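# Snap cover onto base and butt it against finished unit

## Task

Press the front cover onto the base until it clicks into place. Then set the assembled unit upright on the belt so its end touches the closer end of the already finished unit, lined up with that unit or with the belt. The finished unit must stay roughly where it is, and none of the cover's tongues or end guides may end up bent or broken.

## Robot and tools

Robot: two arms, left_arm and right_arm, each ending in a five-finger hand. right_arm has a right hand; left_arm has a mirrored left hand. In the scene frame (origin at table-top height midway between the nominal bases, +z up, +x out over the table, left_arm toward +y) the calibrated bases sit at left_arm (-0.024, +0.262, 0) m and right_arm (-0.044, -0.290, 0) m, each turned very slightly about z. A post fixed to the floor stands behind the arms. Loose objects may occasionally get a brief nudge.

Frames: every pose, velocity and offset an arm reports or receives is in that arm's own base frame; the table is described in the scene frame. The hand point sits 0.05 m in front of the palm and 0.15 m out from the wrist mounting face. Its +z runs along the straightened fingers, +y out of the palm, +x across the palm away from the thumb on the right hand (toward the thumb on the left). Straight fingers reach 0.06-0.07 m past the point along +z, with their centre lines 0.06 m behind it along -y. A wrist bracket on the little-finger side can strike things.

execute_actions(actions, cameras): actions is a list; each action is a table of up to 15 rows, one per 1/30 s control step, and a short table repeats its final row up to step 15. Each row is one list of 28 numbers in [-1, 1] covering both arms, even if one is idle: left dx, dy, dz, rx, ry, rz; left hand little, ring, middle, index, thumb_bend, thumb_turn; left force_limit, speed; then the same fourteen for the right arm. The six pose numbers are an offset, along that arm's base axes, from its Hand target as it stood when the action began; every row counts from that same start, not from the previous row, and repeating an offset in a new action moves further. Scale: 1.0 = 0.6 m or 180 degrees; rx, ry, rz form one rotation vector, turning about the Hand target's position. Six zeros means no new pose. Hand motor numbers are absolute targets: +1 open/straight, -1 closed/curled; thumb_turn -1 puts the thumb opposite the fingers, +1 beside the palm. force_limit maps -1 to about 0 N and +1 to 10 N at the fingertip (15 N for the two thumb motors); speed rises from near zero at -1 to full at +0.48 and stays full above. There is no no-change code: to keep a hand unchanged, resend the eight numbers from its last executed row (or, if none yet, its hand_measured plus hand_force_limit and hand_speed). cameras: list of names, ["all"], or []; images come by default only when actions is empty.

move(target, speed, blend, blocking, cameras): drives each hand point in a straight line. target is one 28-number row or up to 15 such rows; every row's pose part is an offset from the Hand targets at the move's start, not from the previous row. speed is the top path speed in m/s (0.002 to 4.3, default 0.25; turning up to twice that in rad/s), one value or one per target. blend is a corner radius in m per target (0 = stop at each). All paths finish together, capped at 10 s. Hand numbers from later rows are applied on arrival. Moves do not avoid obstacles or the other arm; faster moves stray more and hit harder. The result adds a move: line (done, off_target, moving, held, fault; limits=paced means a pose was clipped, limits=held means steps were withheld). blocking=false returns after about 0.5 s while the move continues.

wait(seconds 0-3600) lets time pass with no new commands; stop brakes a running move; zoom_image(camera, region [x0, y0, x1, y1], at most 504 px each side) enlarges part of the latest image from cam_high, cam_low, cam_left_wrist or cam_right_wrist; show_instructions displays the reference images; finished_scene(scene=1) ends the scene for good.

Results: end_effector_position (m) and end_effector_quat_wxyz per arm in its base frame; Hand target (the last commanded pose after clipping, base for the next offset); joint positions, velocities and torques (torques carry offsets and noise, and numbers 3 and 4 wrap at ±28 N m); hand_measured, hand_stopped_by (moving, target, force, stalled, fault) and hand_load_n, each six values in motor order; load near 0 after closing usually means nothing is held. Execute_actions results also list positions at some steps.

Behaviour: commanded orientation is clipped to within 40 degrees of the current one each step. Arms often rest 1-3 cm (up to 5 cm) short of or below the command without any contact; a new execute_actions call, even with zeros, re-requests the target, otherwise send the missing offset. Blocked arms keep pressing until commanded back past the hand point. Fingers keep moving after an action until target or force_limit, then lock; to grip harder raise force_limit and send a target more closed than measured; to release send one more open. For gentle grips close with speed at -0.94 or lower. The hand wraps objects about 0.035-0.065 m thick with the thumb in front, handles down to 0.025 m, and light objects up to about 0.08 m between thumb tip and index pad.

Avoid: dropping or releasing moving parts, slamming, hard pushes on fixed or heavy items, contact or pinching between the two hands, knocking anything out of the work area, overloading fingers, and long straining poses that overheat motors (MOTOR HOT warning, then an arm collapse lasting 30-60 s).

Each tool is called after "Emit:" as name(argument=value, ...), one argument or row to a line, values as JSON.

Reference images:

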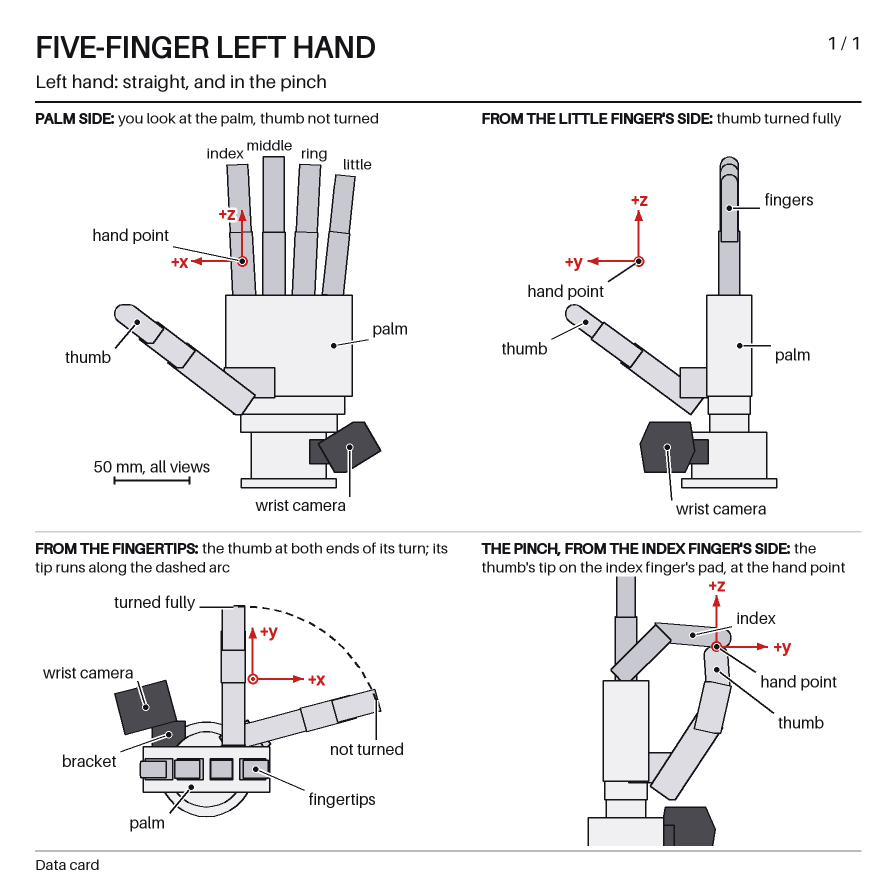

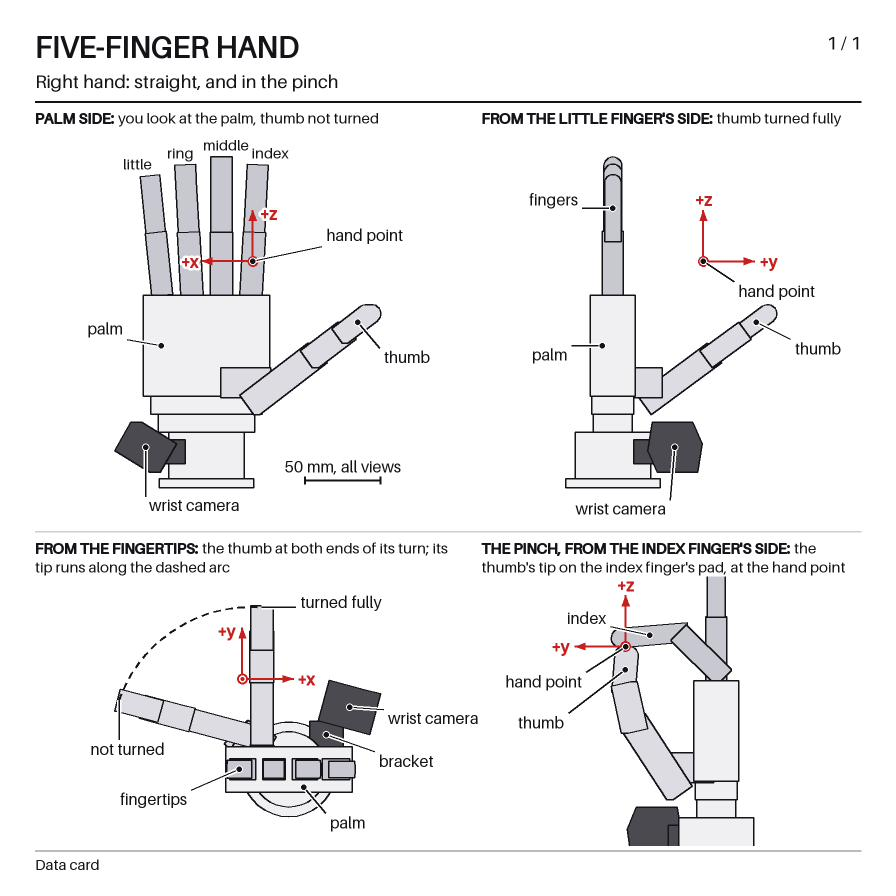

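## Session

Emit:
execute_actions(
  actions=[],
)

Scene clock: 0.00 s.
left_arm: end_effector_position=(+0.5000, -0.1280, +0.2317) hand_measured=(+1.000, +1.000, +1.000, +1.000, +1.000, +1.000) hand_load_n=(+0.0, +0.0, +0.0, +0.0, +0.0, +0.0) hand_stopped_by=(target, target, target, target, target, target) hand_force_limit=0.00 hand_speed=-0.80 end_effector_quat_wxyz=(+0.466, -0.237, +0.616, -0.589) | right_arm: end_effector_position=(+0.3105, +0.0837, +0.2051) hand_measured=(+1.000, +1.000, +1.000, +1.000, +1.000, +1.000) hand_load_n=(+0.0, +0.0, +0.0, +0.0, +0.0, +0.0) hand_stopped_by=(target, target, target, target, target, target) hand_force_limit=0.00 hand_speed=-0.80 end_effector_quat_wxyz=(+0.588, -0.582, +0.359, -0.432)
Joint positions: left_arm=[-0.046 1.26 0.547 0.86 0.483 0.233] | right_arm=[-0.103 0.348 0.153 0.269 -0.487 -0.047]
Joint velocities: within noise
Joint torques (N m): no reading
Heat: left arm: hottest wrist yaw 32 °C; right arm: hottest waist 33 °C.
Hand target: left_arm +0.5046, -0.1282, +0.2403; +0.472, -0.232, +0.611, -0.592 | right_arm +0.3124, +0.0835, +0.2164; +0.591, -0.578, +0.352, -0.438

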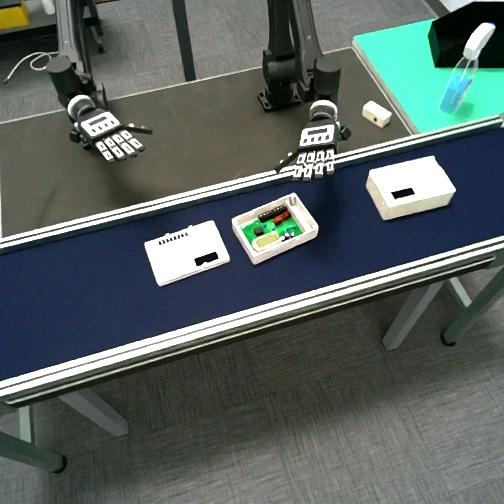

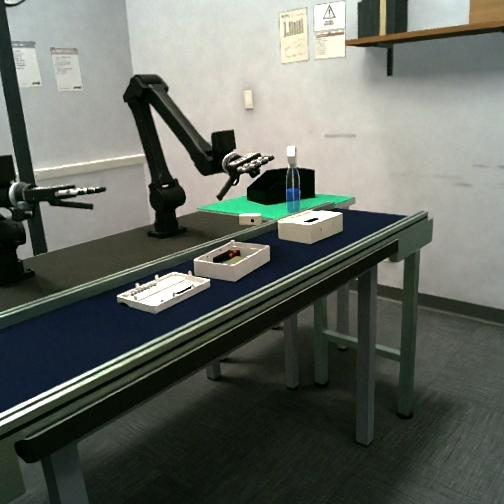

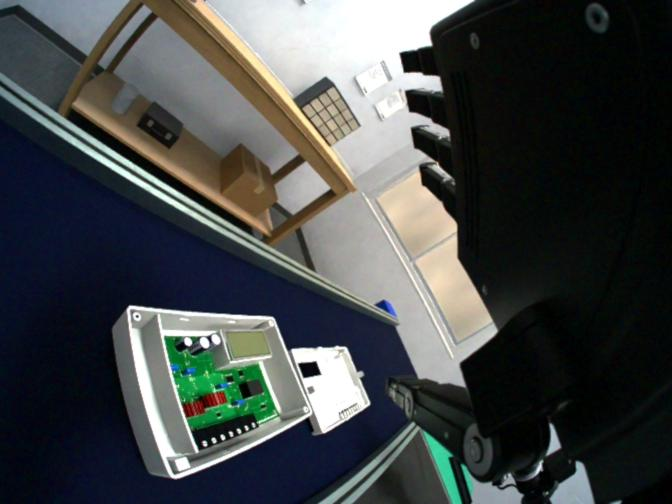

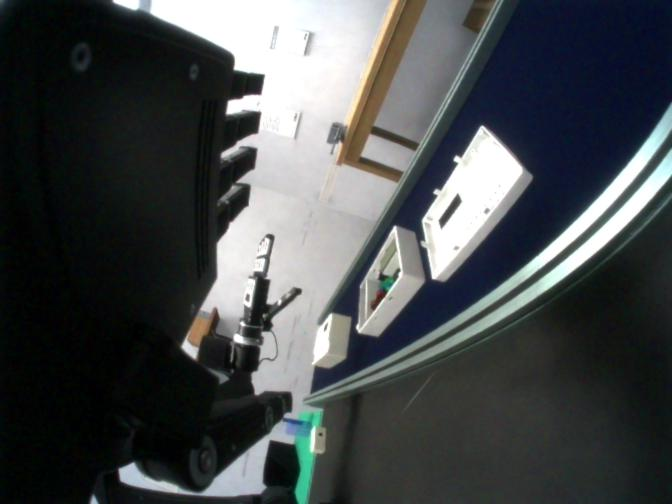

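Emit:
zoom_image(
  camera="cam_high",
  region=[120, 180, 340, 300],
)

Emit:
zoom_image(
  camera="cam_high",
  region=[340, 90, 504, 240],
)

Emit:
zoom_image(
  camera="cam_low",
  region=[100, 180, 360, 330],
)

Emit:
zoom_image(
  camera="cam_left_wrist",
  region=[90, 280, 430, 500],
)

Emit:
zoom_image(
  camera="cam_right_wrist",
  region=[300, 110, 560, 380],
)

Scaled by 2.291.

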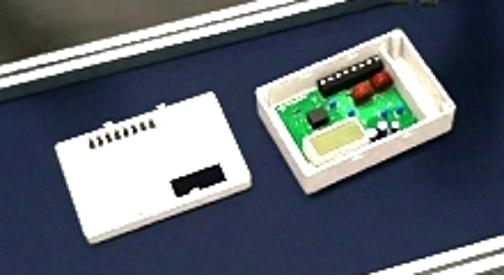

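Scaled by 3.073.

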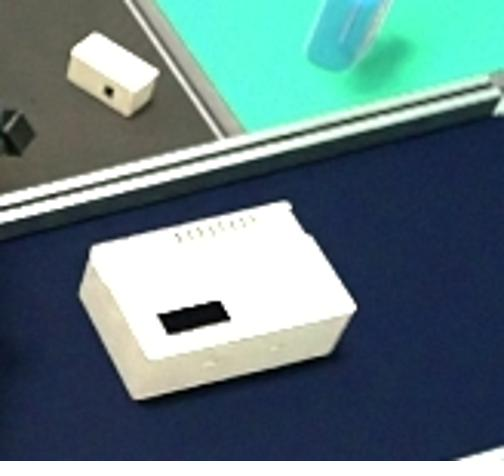

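Scaled by 1.938.

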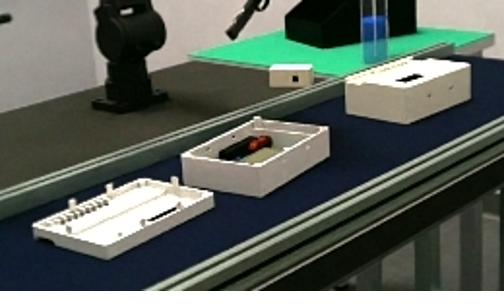

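Scaled by 1.482 from the camera's image (finer frame: 960x720).

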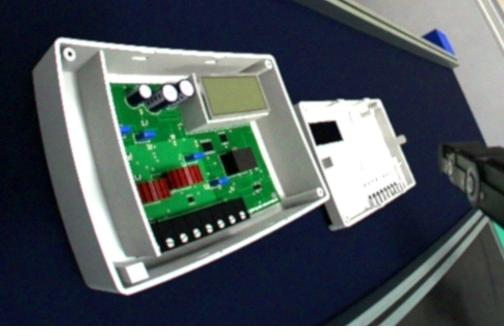

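Scaled by 1.867 from the camera's image (finer frame: 960x720).

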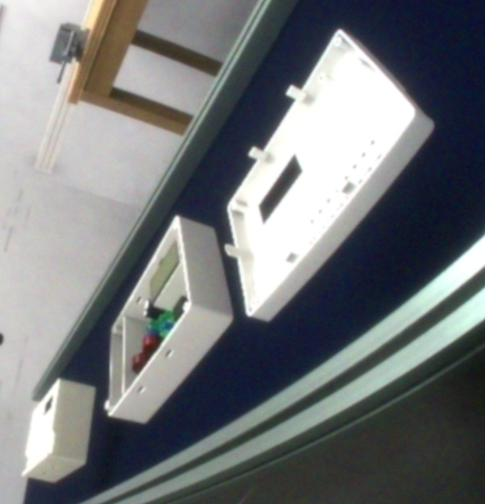

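Emit:
move(
  target=[0, 0.1, 0.15, 0.22, 0.37, 0, 1, 1, 1, 1, 1, 1, 0, -0.8, 0, 0, 0, 0, 0, 0, 1, 1, 1, 1, 1, 1, 0, -0.8],
  cameras=["all"],
)

Scene clock: 112.30 s.
left_arm: end_effector_position=(+0.4961, -0.0603, +0.3175) hand_measured=(+1.000, +1.000, +1.000, +1.000, +1.000, +1.000) hand_load_n=(+0.0, +0.0, +0.0, +0.0, +0.0, -0.5) hand_stopped_by=(target, target, target, target, target, target) hand_force_limit=0.00 hand_speed=-0.80 end_effector_quat_wxyz=(+0.102, -0.361, +0.917, -0.136) | right_arm: end_effector_position=(+0.3105, +0.0837, +0.2051) hand_measured=(+1.000, +1.000, +1.000, +1.000, +1.000, +1.000) hand_load_n=(-0.5, +0.0, +0.0, +0.0, +0.0, -0.5) hand_stopped_by=(target, target, target, target, target, target) hand_force_limit=0.00 hand_speed=-0.80 end_effector_quat_wxyz=(+0.588, -0.582, +0.359, -0.432)
Joint positions: left_arm=[-0.093 1.621 1.854 -1.493 0.15 0.704] | right_arm=[-0.103 0.348 0.153 0.269 -0.487 -0.047]
Joint torques (N m): left_arm=[0.5 -12.69 12.55 0.29 0.05 0.11] | right_arm=[0.5 2.73 12.79 2.29 -0.07 0.06]
Heat: left arm: hottest elbow 34 °C; right arm: hottest elbow 42 °C.
Hand target: left_arm +0.5047, -0.0680, +0.3305; +0.114, -0.349, +0.920, -0.141 | right_arm +0.3124, +0.0835, +0.2164; +0.591, -0.578, +0.352, -0.438
Off the commanded pose: left_arm 0.017 m, 2 deg | right_arm 0.011 m, 1 deg.
move: off_target (left_arm)

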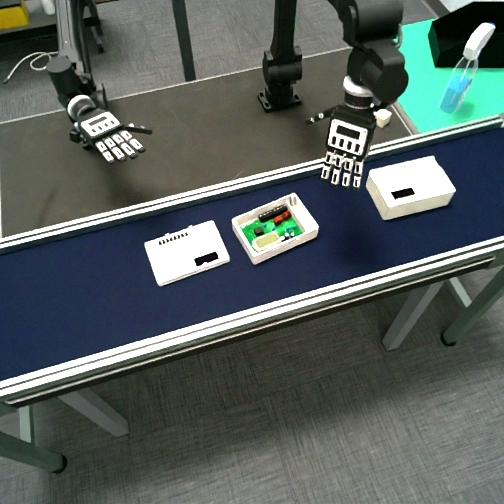

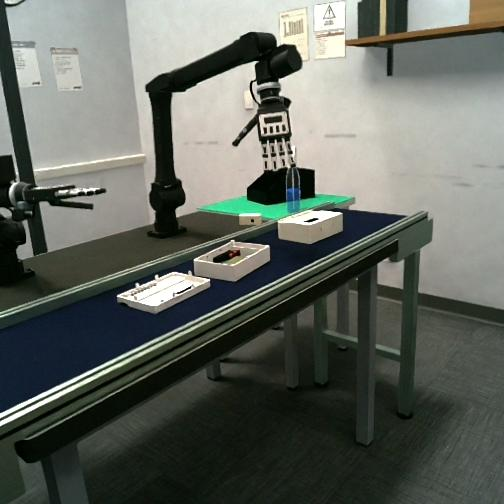

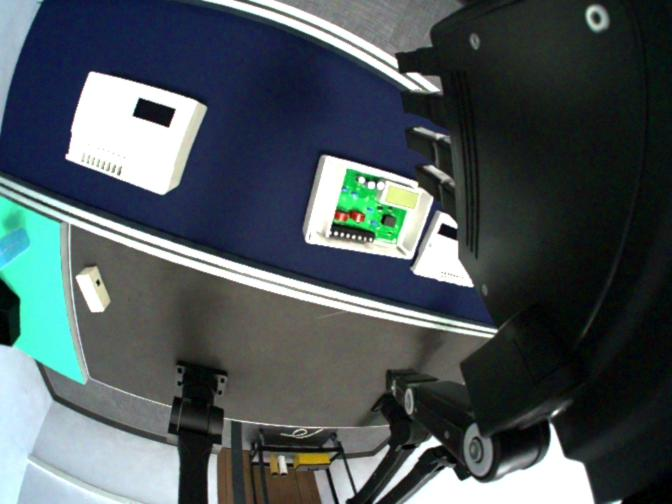

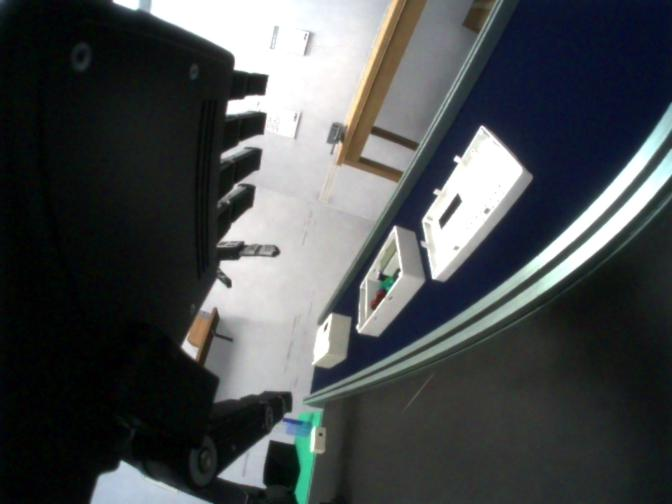

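Emit:
move(
  target=[0, 0, 0, 0, 0, 0, 1, 1, 1, 1, 1, 1, 0, -0.8, 0.3, -0.05, 0.18, -0.156, 0.385, 0, 1, 1, 1, 1, 1, 1, 0, -0.8],
  cameras=["all"],
)

Scene clock: 238.00 s.
left_arm: end_effector_position=(+0.4961, -0.0603, +0.3175) hand_measured=(+1.000, +1.000, +1.000, +1.000, +1.000, +1.000) hand_load_n=(+0.0, +0.0, +0.0, +0.0, +0.0, +0.0) hand_stopped_by=(target, target, target, target, target, target) hand_force_limit=0.00 hand_speed=-0.80 end_effector_quat_wxyz=(+0.102, -0.361, +0.917, -0.136) | right_arm: end_effector_position=(+0.4861, +0.0471, +0.3154) hand_measured=(+1.000, +1.000, +1.000, +1.000, +1.000, +1.000) hand_load_n=(+0.0, +0.0, +0.0, +0.0, +0.0, +0.0) hand_stopped_by=(target, target, target, target, target, target) hand_force_limit=0.00 hand_speed=-0.80 end_effector_quat_wxyz=(-0.137, +0.834, -0.525, +0.097)
Joint positions: left_arm=[-0.093 1.621 1.854 -1.493 0.15 0.705] | right_arm=[0.041 1.585 1.8 -1.468 -0.114 -0.389]
Joint torques (N m): left_arm=[0.32 -12.81 12.53 0.28 0.05 0.12] | right_arm=[1.9 -14.45 13.68 0.58 -0.09 -0.11]
Heat: left arm: hottest elbow 39 °C; right arm: hottest elbow 45 °C.
Hand target: left_arm +0.5047, -0.0680, +0.3305; +0.114, -0.349, +0.920, -0.141 | right_arm +0.4924, +0.0536, +0.3244; -0.140, +0.841, -0.512, +0.103
Off the commanded pose: left_arm 0.017 m, 2 deg | right_arm 0.013 m, 2 deg.
move: off_target (right_arm)

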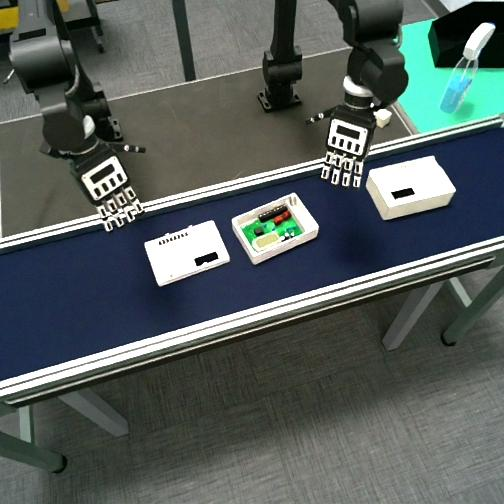

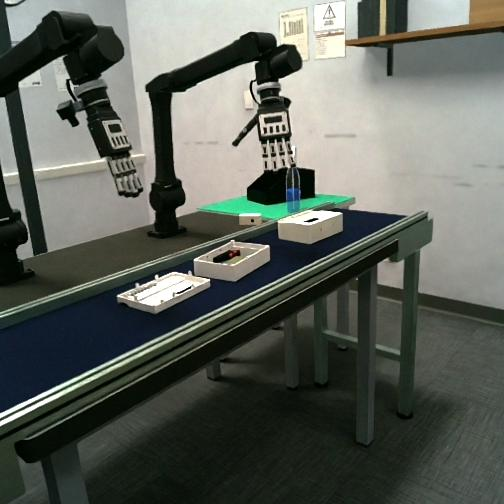

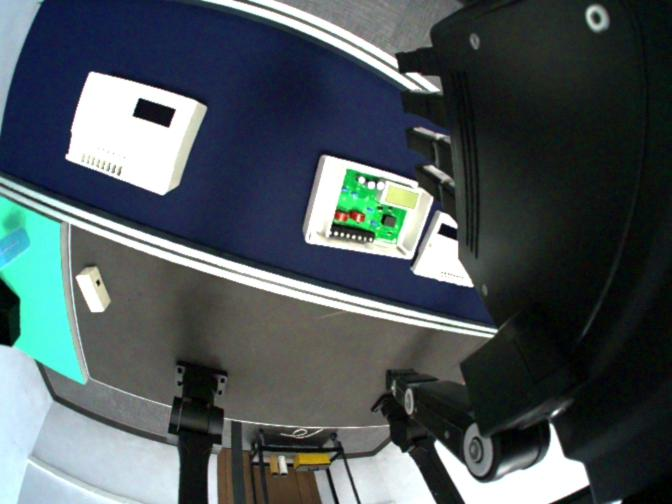

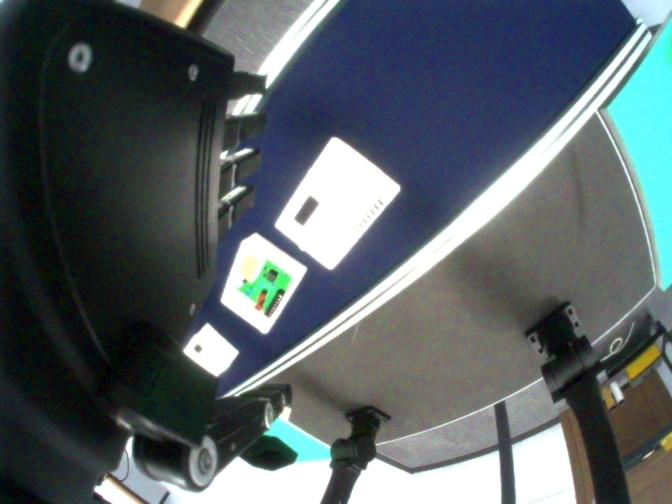

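Emit:
zoom_image(
  camera="cam_right_wrist",
  region=[260, 120, 420, 290],
)

Emit:
zoom_image(
  camera="cam_left_wrist",
  region=[290, 140, 500, 300],
)

Emit:
zoom_image(
  camera="cam_low",
  region=[110, 220, 280, 320],
)

Emit:
zoom_image(
  camera="cam_left_wrist",
  region=[50, 60, 230, 210],
)

Scaled by 2.965 from the camera's image (finer frame: 960x720).

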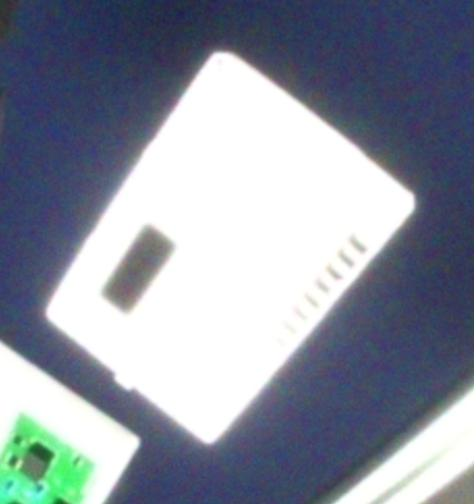

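Scaled by 2.400 from the camera's image (finer frame: 960x720).

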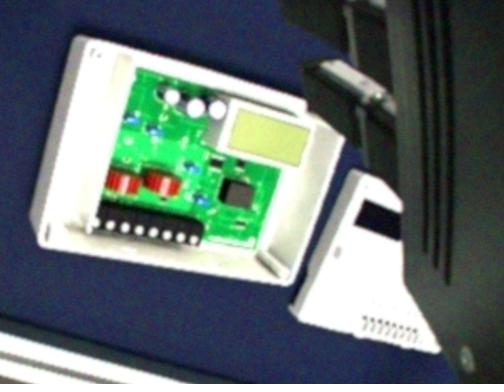

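Scaled by 2.965.

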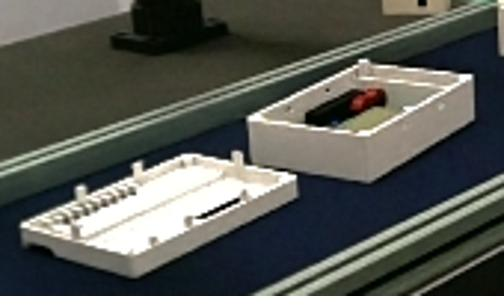

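Scaled by 2.800 from the camera's image (finer frame: 960x720).

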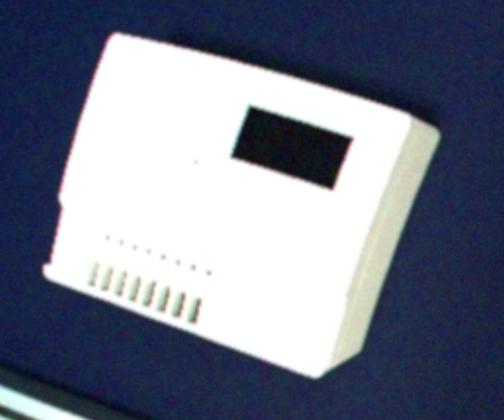

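Emit:
move(
  target=[0, 0, 0, 0, 0, 0, 1, 1, 1, 1, 1, 1, 0, -0.8, 0, -0.14, -0.27, 0, 0, 0, 1, 1, 1, 1, 1, 1, 0, -0.8],
  cameras=["cam_high", "cam_low", "cam_right_wrist"],
)

Scene clock: 365.30 s.
left_arm: end_effector_position=(+0.4961, -0.0603, +0.3175) hand_measured=(+1.000, +1.000, +1.000, +1.000, +1.000, +1.000) hand_load_n=(+0.0, +0.0, +0.0, +0.0, +0.0, +0.0) hand_stopped_by=(target, target, target, target, target, target) hand_force_limit=0.00 hand_speed=-0.80 end_effector_quat_wxyz=(+0.102, -0.361, +0.917, -0.136) | right_arm: end_effector_position=(+0.4893, -0.0261, +0.1702) hand_measured=(+1.000, +1.000, +1.000, +1.000, +1.000, +1.000) hand_load_n=(+0.0, +0.0, +0.0, +0.0, +0.0, +0.0) hand_stopped_by=(target, target, target, target, target, target) hand_force_limit=0.00 hand_speed=-0.80 end_effector_quat_wxyz=(-0.141, +0.839, -0.515, +0.104)
Joint positions: left_arm=[-0.093 1.621 1.854 -1.493 0.15 0.705] | right_arm=[-0.106 1.584 1.416 -1.089 -0.163 -0.551]
Joint torques (N m): left_arm=[0.38 -12.75 12.53 0.29 0.05 0.12] | right_arm=[-0.62 -13.92 9.85 1.57 -0.29 -0.08]
Heat: left arm: hottest elbow 41 °C; right arm: hottest elbow 54 °C.
Hand target: left_arm +0.5047, -0.0680, +0.3305; +0.114, -0.349, +0.920, -0.141 | right_arm +0.4922, -0.0305, +0.1623; -0.140, +0.841, -0.512, +0.103
Off the commanded pose: left_arm 0.017 m, 2 deg | right_arm 0.009 m, 0 deg.
move: done

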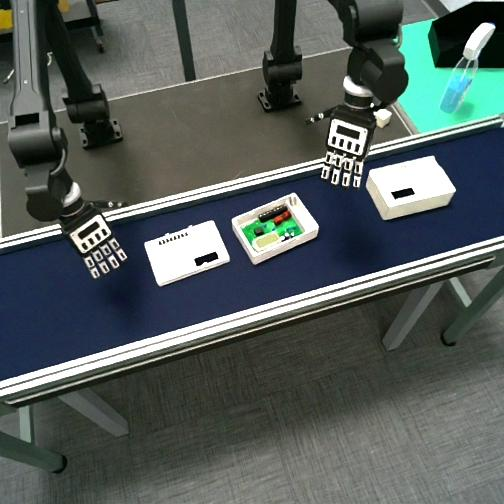

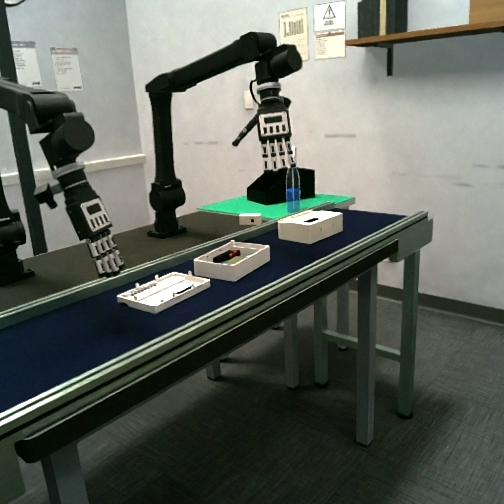

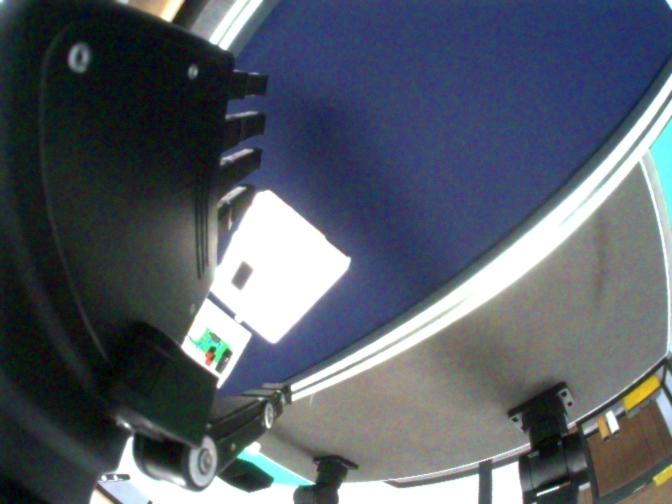

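Emit:
zoom_image(
  camera="cam_right_wrist",
  region=[170, 180, 370, 400],
)

Emit:
zoom_image(
  camera="cam_low",
  region=[110, 260, 220, 320],
)

Emit:
zoom_image(
  camera="cam_high",
  region=[135, 190, 325, 300],
)

Scaled by 2.291 from the camera's image (finer frame: 960x720).

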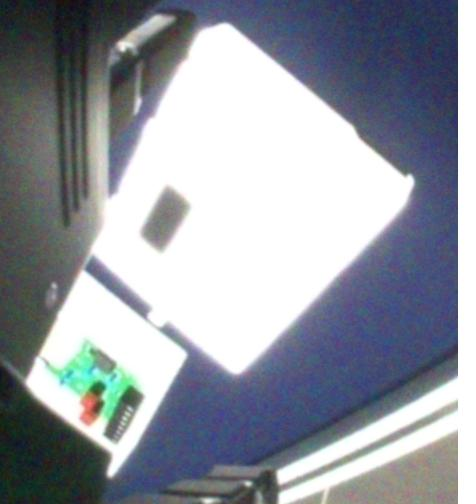

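Scaled by 4.582.

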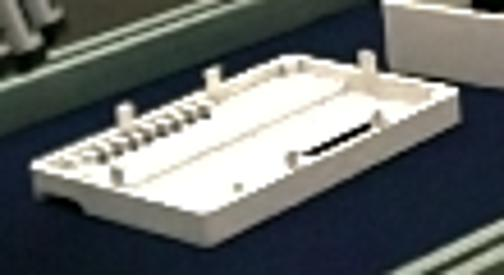

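Scaled by 2.653.

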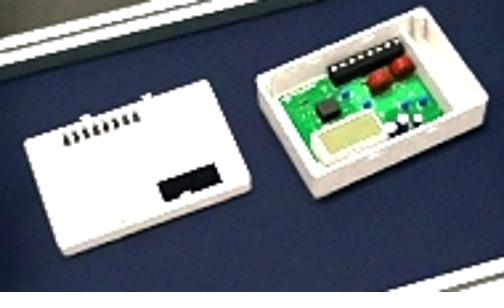

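Emit:
move(
  target=[-0.03, 0.1, -0.05, 0, 0, 0, -1, -1, -1, 1, 1, 1, 0, -0.3, 0, 0, 0, 0, 0, 0, -1, -1, -1, 1, 1, 1, 0, -0.3],
  cameras=["cam_high", "cam_low", "cam_left_wrist"],
)

Scene clock: 456.33 s.
left_arm: end_effector_position=(+0.4872, -0.0067, +0.2983) hand_measured=(-1.000, -1.000, -1.000, +1.000, +1.000, +1.000) hand_load_n=(+0.0, +0.0, +0.0, +0.0, +0.5, +0.0) hand_stopped_by=(target, target, target, target, target, target) hand_force_limit=0.00 hand_speed=-0.30 end_effector_quat_wxyz=(+0.106, -0.355, +0.919, -0.138) | right_arm: end_effector_position=(+0.4895, -0.0261, +0.1702) hand_measured=(-1.000, -1.000, -1.000, +1.000, +1.000, +1.000) hand_load_n=(+0.0, +0.0, +0.0, +0.0, +0.0, -0.5) hand_stopped_by=(target, target, target, target, target, target) hand_force_limit=0.00 hand_speed=-0.30 end_effector_quat_wxyz=(-0.141, +0.839, -0.514, +0.105)
Joint positions: left_arm=[0.013 1.576 1.749 -1.443 0.183 0.819] | right_arm=[-0.106 1.584 1.416 -1.088 -0.163 -0.552]
Joint torques (N m): left_arm=[1.08 -14.21 7.75 1.31 0.25 0.12] | right_arm=[-0.09 -14.04 9.94 1.52 -0.27 -0.07]
Heat: left arm: hottest elbow 42 °C; right arm: hottest elbow 43 °C.
Hand target: left_arm +0.4866, -0.0081, +0.3005; +0.114, -0.348, +0.920, -0.141 | right_arm +0.4923, -0.0305, +0.1623; -0.140, +0.841, -0.513, +0.103
Off the commanded pose: left_arm 0.003 m, 1 deg | right_arm 0.009 m, 0 deg.
move: done

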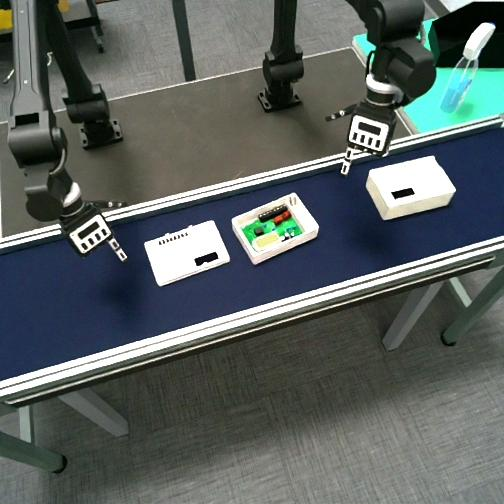

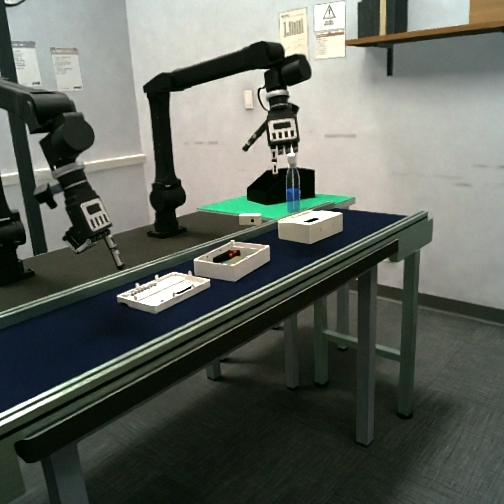

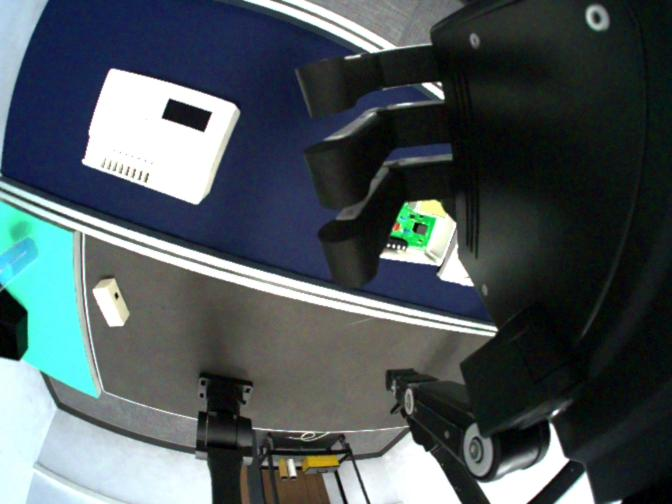

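Emit:
move(
  target=[0, 0, -0.3, 0, 0, 0, -1, -1, -1, 1, 1, 1, 0, -0.3, 0, 0, 0, 0, 0, 0, -1, -1, -1, 1, 1, 1, 0, -0.3],
  cameras=["cam_high", "cam_low", "cam_left_wrist"],
)

Scene clock: 465.20 s.
left_arm: end_effector_position=(+0.4850, -0.0067, +0.1241) hand_measured=(-1.000, -1.000, -1.000, +1.000, +1.000, +1.000) hand_load_n=(+0.0, +0.0, +0.0, +0.0, +0.0, +0.0) hand_stopped_by=(target, target, target, target, target, target) hand_force_limit=0.00 hand_speed=-0.30 end_effector_quat_wxyz=(+0.112, -0.354, +0.918, -0.140) | right_arm: end_effector_position=(+0.4895, -0.0261, +0.1702) hand_measured=(-1.000, -1.000, -1.000, +1.000, +1.000, +1.000) hand_load_n=(+0.0, +0.0, +0.0, +0.0, +0.0, +0.0) hand_stopped_by=(target, target, target, target, target, target) hand_force_limit=0.00 hand_speed=-0.30 end_effector_quat_wxyz=(-0.141, +0.839, -0.514, +0.105)
Joint positions: left_arm=[0.013 1.588 1.301 -0.971 0.183 0.82] | right_arm=[-0.106 1.584 1.416 -1.088 -0.163 -0.552]
Joint torques (N m): left_arm=[1.32 -12.4 7.82 1.32 0.25 0.11] | right_arm=[-0.09 -13.98 9.94 1.52 -0.27 -0.07]
Heat: left arm: hottest elbow 42 °C; right arm: hottest elbow 43 °C.
Hand target: left_arm +0.4867, -0.0082, +0.1204; +0.114, -0.349, +0.920, -0.141 | right_arm +0.4923, -0.0305, +0.1623; -0.140, +0.841, -0.513, +0.103
Off the commanded pose: left_arm 0.004 m, 1 deg | right_arm 0.009 m, 0 deg.
move: done

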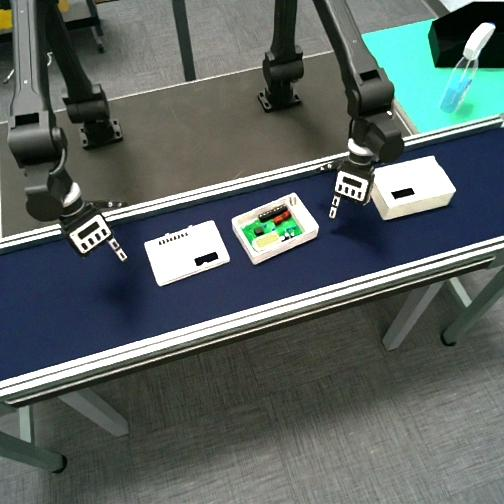

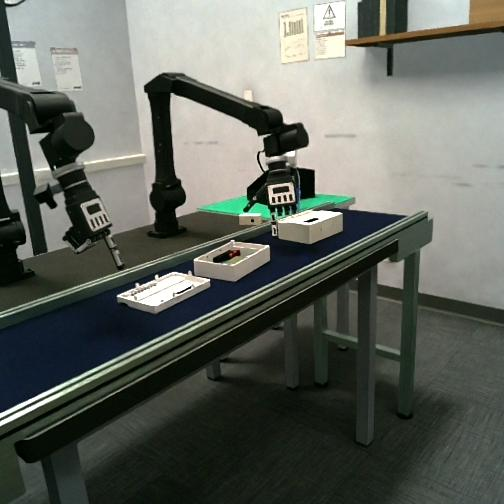

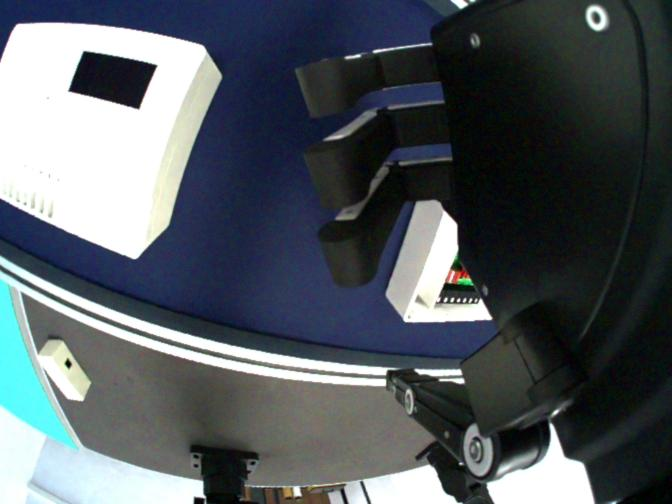

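Emit:
move(
  target=[0, 0, -0.075, 0, 0, 0, -1, -1, -1, 1, 1, 1, 0, -0.3, 0, 0, 0, 0, 0, 0, -1, -1, -1, 1, 1, 1, 0, -0.3],
  speed=0.06,
  cameras=["cam_high", "cam_low"],
)

Emit:
zoom_image(
  camera="cam_low",
  region=[220, 160, 360, 280],
)

Scene clock: 472.87 s.
left_arm: end_effector_position=(+0.4873, -0.0067, +0.0855) hand_measured=(-1.000, -1.000, -1.000, +1.000, +1.000, +1.000) hand_load_n=(+0.0, +0.0, +0.0, +0.0, +0.0, +0.0) hand_stopped_by=(target, target, target, target, target, target) hand_force_limit=0.00 hand_speed=-0.30 end_effector_quat_wxyz=(+0.118, -0.353, +0.917, -0.142) | right_arm: end_effector_position=(+0.4895, -0.0261, +0.1702) hand_measured=(-1.000, -1.000, -1.000, +1.000, +1.000, +1.000) hand_load_n=(+0.0, +0.0, +0.0, +0.0, -0.5, +0.0) hand_stopped_by=(target, target, target, target, target, target) hand_force_limit=0.00 hand_speed=-0.30 end_effector_quat_wxyz=(-0.141, +0.839, -0.514, +0.105)
Joint positions: left_arm=[0.013 1.618 1.23 -0.856 0.183 0.82] | right_arm=[-0.106 1.584 1.416 -1.088 -0.163 -0.552]
Joint torques (N m): left_arm=[1.32 -11.69 7.21 1.37 0.26 0.11] | right_arm=[-0.09 -13.98 9.94 1.51 -0.27 -0.07]
Heat: left arm: hottest elbow 42 °C; right arm: hottest elbow 43 °C.
Hand target: left_arm +0.4866, -0.0082, +0.0754; +0.114, -0.349, +0.920, -0.141 | right_arm +0.4923, -0.0305, +0.1623; -0.140, +0.841, -0.513, +0.103
Off the commanded pose: left_arm 0.010 m, 1 deg | right_arm 0.009 m, 0 deg.
move: done

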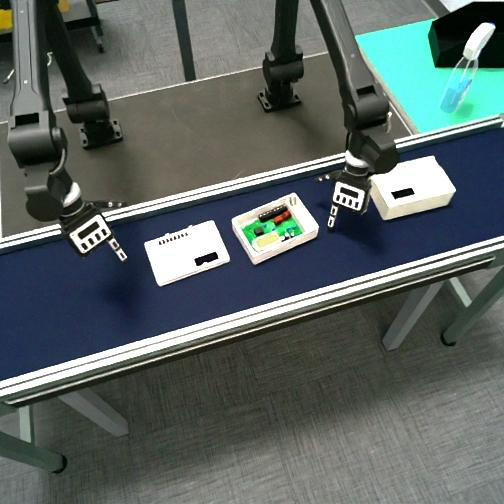

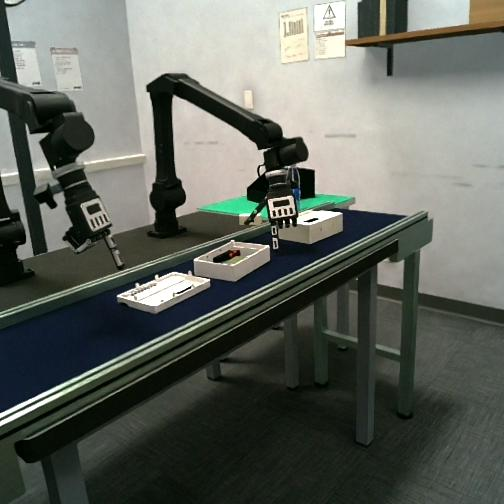

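Scaled by 3.600.

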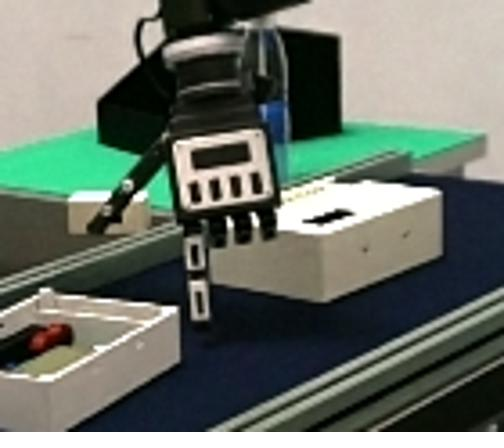

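Emit:
move(
  target=[0, 0, -0.05, 0, 0, 0, -1, -1, -1, 1, 1, 1, 0, -0.3, 0, 0, 0, 0, 0, 0, -1, -1, -1, 1, 1, 1, 0, -0.3],
  speed=0.04,
  cameras=["cam_high", "cam_low"],
)

Emit:
zoom_image(
  camera="cam_low",
  region=[220, 160, 360, 280],
)

Scene clock: 482.03 s.
left_arm: end_effector_position=(+0.4898, -0.0074, +0.0696) hand_measured=(-1.000, -1.000, -1.000, +1.000, +1.000, +1.000) hand_load_n=(+0.0, +0.0, +0.0, -2.0, +0.0, +0.0) hand_stopped_by=(target, target, target, target, target, target) hand_force_limit=0.00 hand_speed=-0.30 end_effector_quat_wxyz=(+0.124, -0.351, +0.916, -0.147) | right_arm: end_effector_position=(+0.4895, -0.0261, +0.1702) hand_measured=(-1.000, -1.000, -1.000, +1.000, +1.000, +1.000) hand_load_n=(+0.0, +0.0, +0.0, +0.0, +0.0, +0.0) hand_stopped_by=(target, target, target, target, target, target) hand_force_limit=0.00 hand_speed=-0.30 end_effector_quat_wxyz=(-0.141, +0.839, -0.514, +0.105)
Joint positions: left_arm=[0.013 1.632 1.2 -0.798 0.187 0.82] | right_arm=[-0.106 1.584 1.416 -1.088 -0.163 -0.552]
Joint torques (N m): left_arm=[1.32 -10.29 5.93 2.21 0.1 0.11] | right_arm=[-0.09 -14.04 9.94 1.52 -0.27 -0.07]
Heat: left arm: hottest elbow 41 °C; right arm: hottest elbow 43 °C.
Hand target: left_arm +0.4867, -0.0082, +0.0454; +0.114, -0.348, +0.920, -0.141 | right_arm +0.4923, -0.0305, +0.1623; -0.140, +0.841, -0.513, +0.103
Off the commanded pose: left_arm 0.024 m, 1 deg | right_arm 0.009 m, 0 deg.
move: off_target (left_arm)

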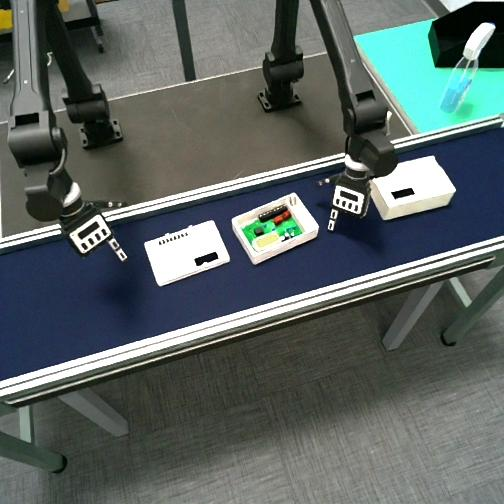

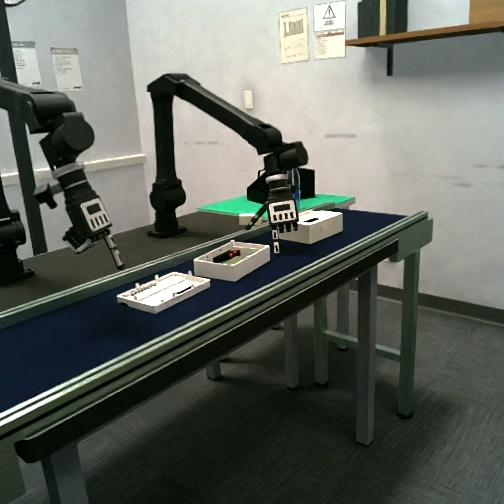

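Scaled by 3.600.

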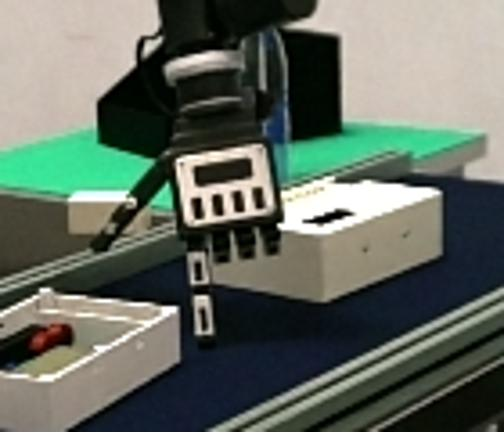

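Emit:
zoom_image(
  camera="cam_high",
  region=[290, 150, 390, 250],
)

Emit:
zoom_image(
  camera="cam_high",
  region=[50, 190, 150, 290],
)

Emit:
zoom_image(
  camera="cam_high",
  region=[60, 70, 310, 170],
)

Scaled by 5.040.

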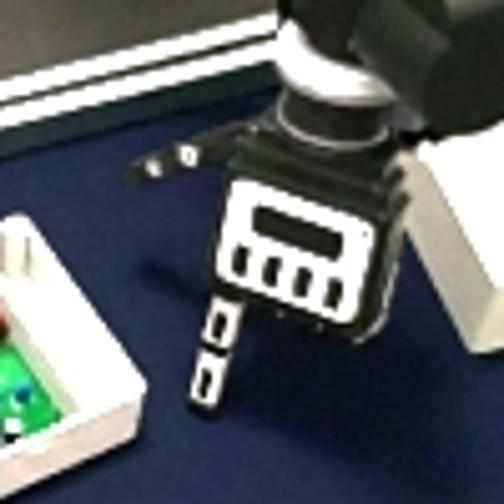

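Scaled by 5.040.

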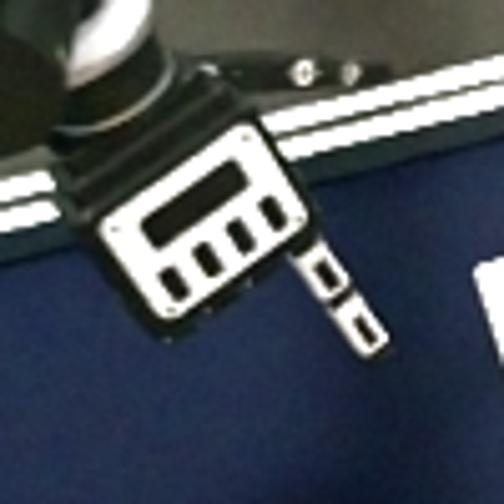

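Scaled by 2.016.

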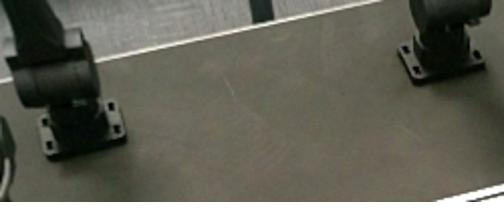

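Emit:
move(
  target=[
    [0, 0, 0.258, 0, 0, 0, 1, 1, 1, 1, 1, 1, 0, -0.3, 0, 0, 0, 0, 0, 0, -1, -1, -1, 1, 1, 1, 0, -0.3],
    [-0.0383, -0.3817, 0.2577, 0.0934, 0.0733, -0.2365, 1, 1, 1, 1, 1, 1, 0, -0.3, 0, 0, 0, 0, 0, 0, 1, 1, 1, 1, 1, 1, 0, -0.3],
  ],
  speed=0.2,
  cameras=["all"],
)

Scene clock: 702.33 s.
left_arm: end_effector_position=(+0.4533, -0.2296, +0.1921) hand_measured=(+1.000, +1.000, +1.000, +1.000, +1.000, +1.000) hand_load_n=(+0.0, +0.0, +0.0, +0.0, -0.5, +0.0) hand_stopped_by=(target, target, target, target, target, target) hand_force_limit=0.00 hand_speed=-0.30 end_effector_quat_wxyz=(-0.010, +0.007, +1.000, +0.004) | right_arm: end_effector_position=(+0.4895, -0.0261, +0.1702) hand_measured=(+1.000, +1.000, +1.000, +1.000, +1.000, +1.000) hand_load_n=(+0.0, +0.0, +0.0, +0.0, +0.0, +0.0) hand_stopped_by=(target, target, target, target, target, target) hand_force_limit=0.00 hand_speed=-0.30 end_effector_quat_wxyz=(-0.141, +0.839, -0.514, +0.105)
Joint positions: left_arm=[-0.539 1.839 1.791 -1.543 0.003 1.047] | right_arm=[-0.106 1.584 1.416 -1.088 -0.163 -0.552]
Joint torques (N m): left_arm=[1.2 -15.33 11.95 -0.38 -0.08 0.11] | right_arm=[-0.09 -14.04 9.95 1.54 -0.28 -0.07]
Heat: left arm: hottest elbow 37 °C; right arm: hottest elbow 43 °C.
Hand target: left_arm +0.4636, -0.2372, +0.2001; +0.000, +0.013, +1.000, +0.000 | right_arm +0.4923, -0.0305, +0.1623; -0.140, +0.841, -0.513, +0.103
Off the commanded pose: left_arm 0.015 m, 1 deg | right_arm 0.009 m, 0 deg.
move: off_target (left_arm)

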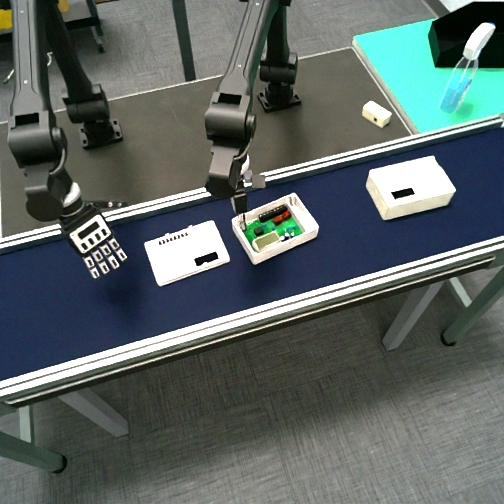

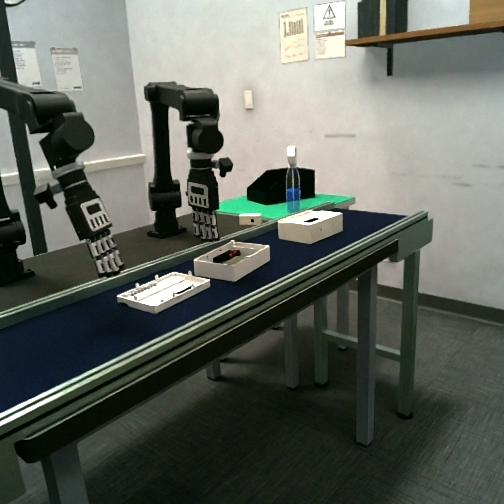

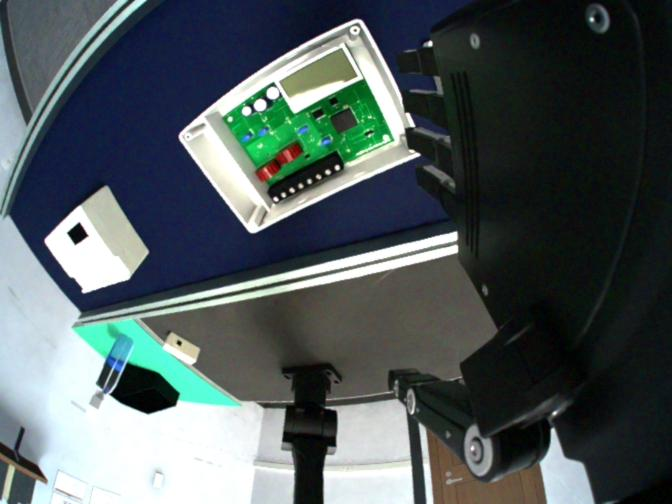

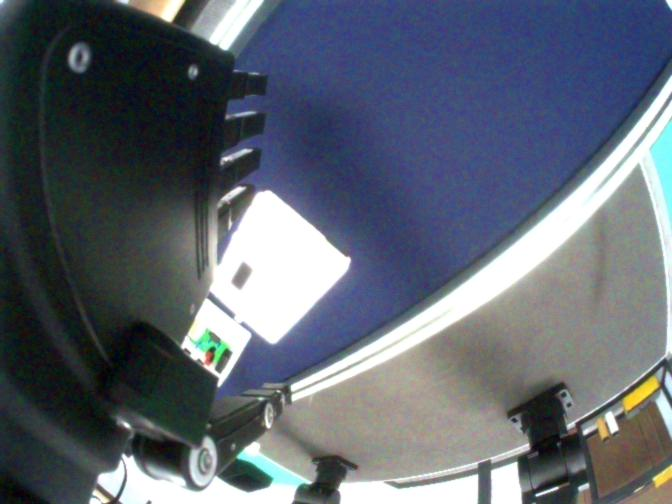

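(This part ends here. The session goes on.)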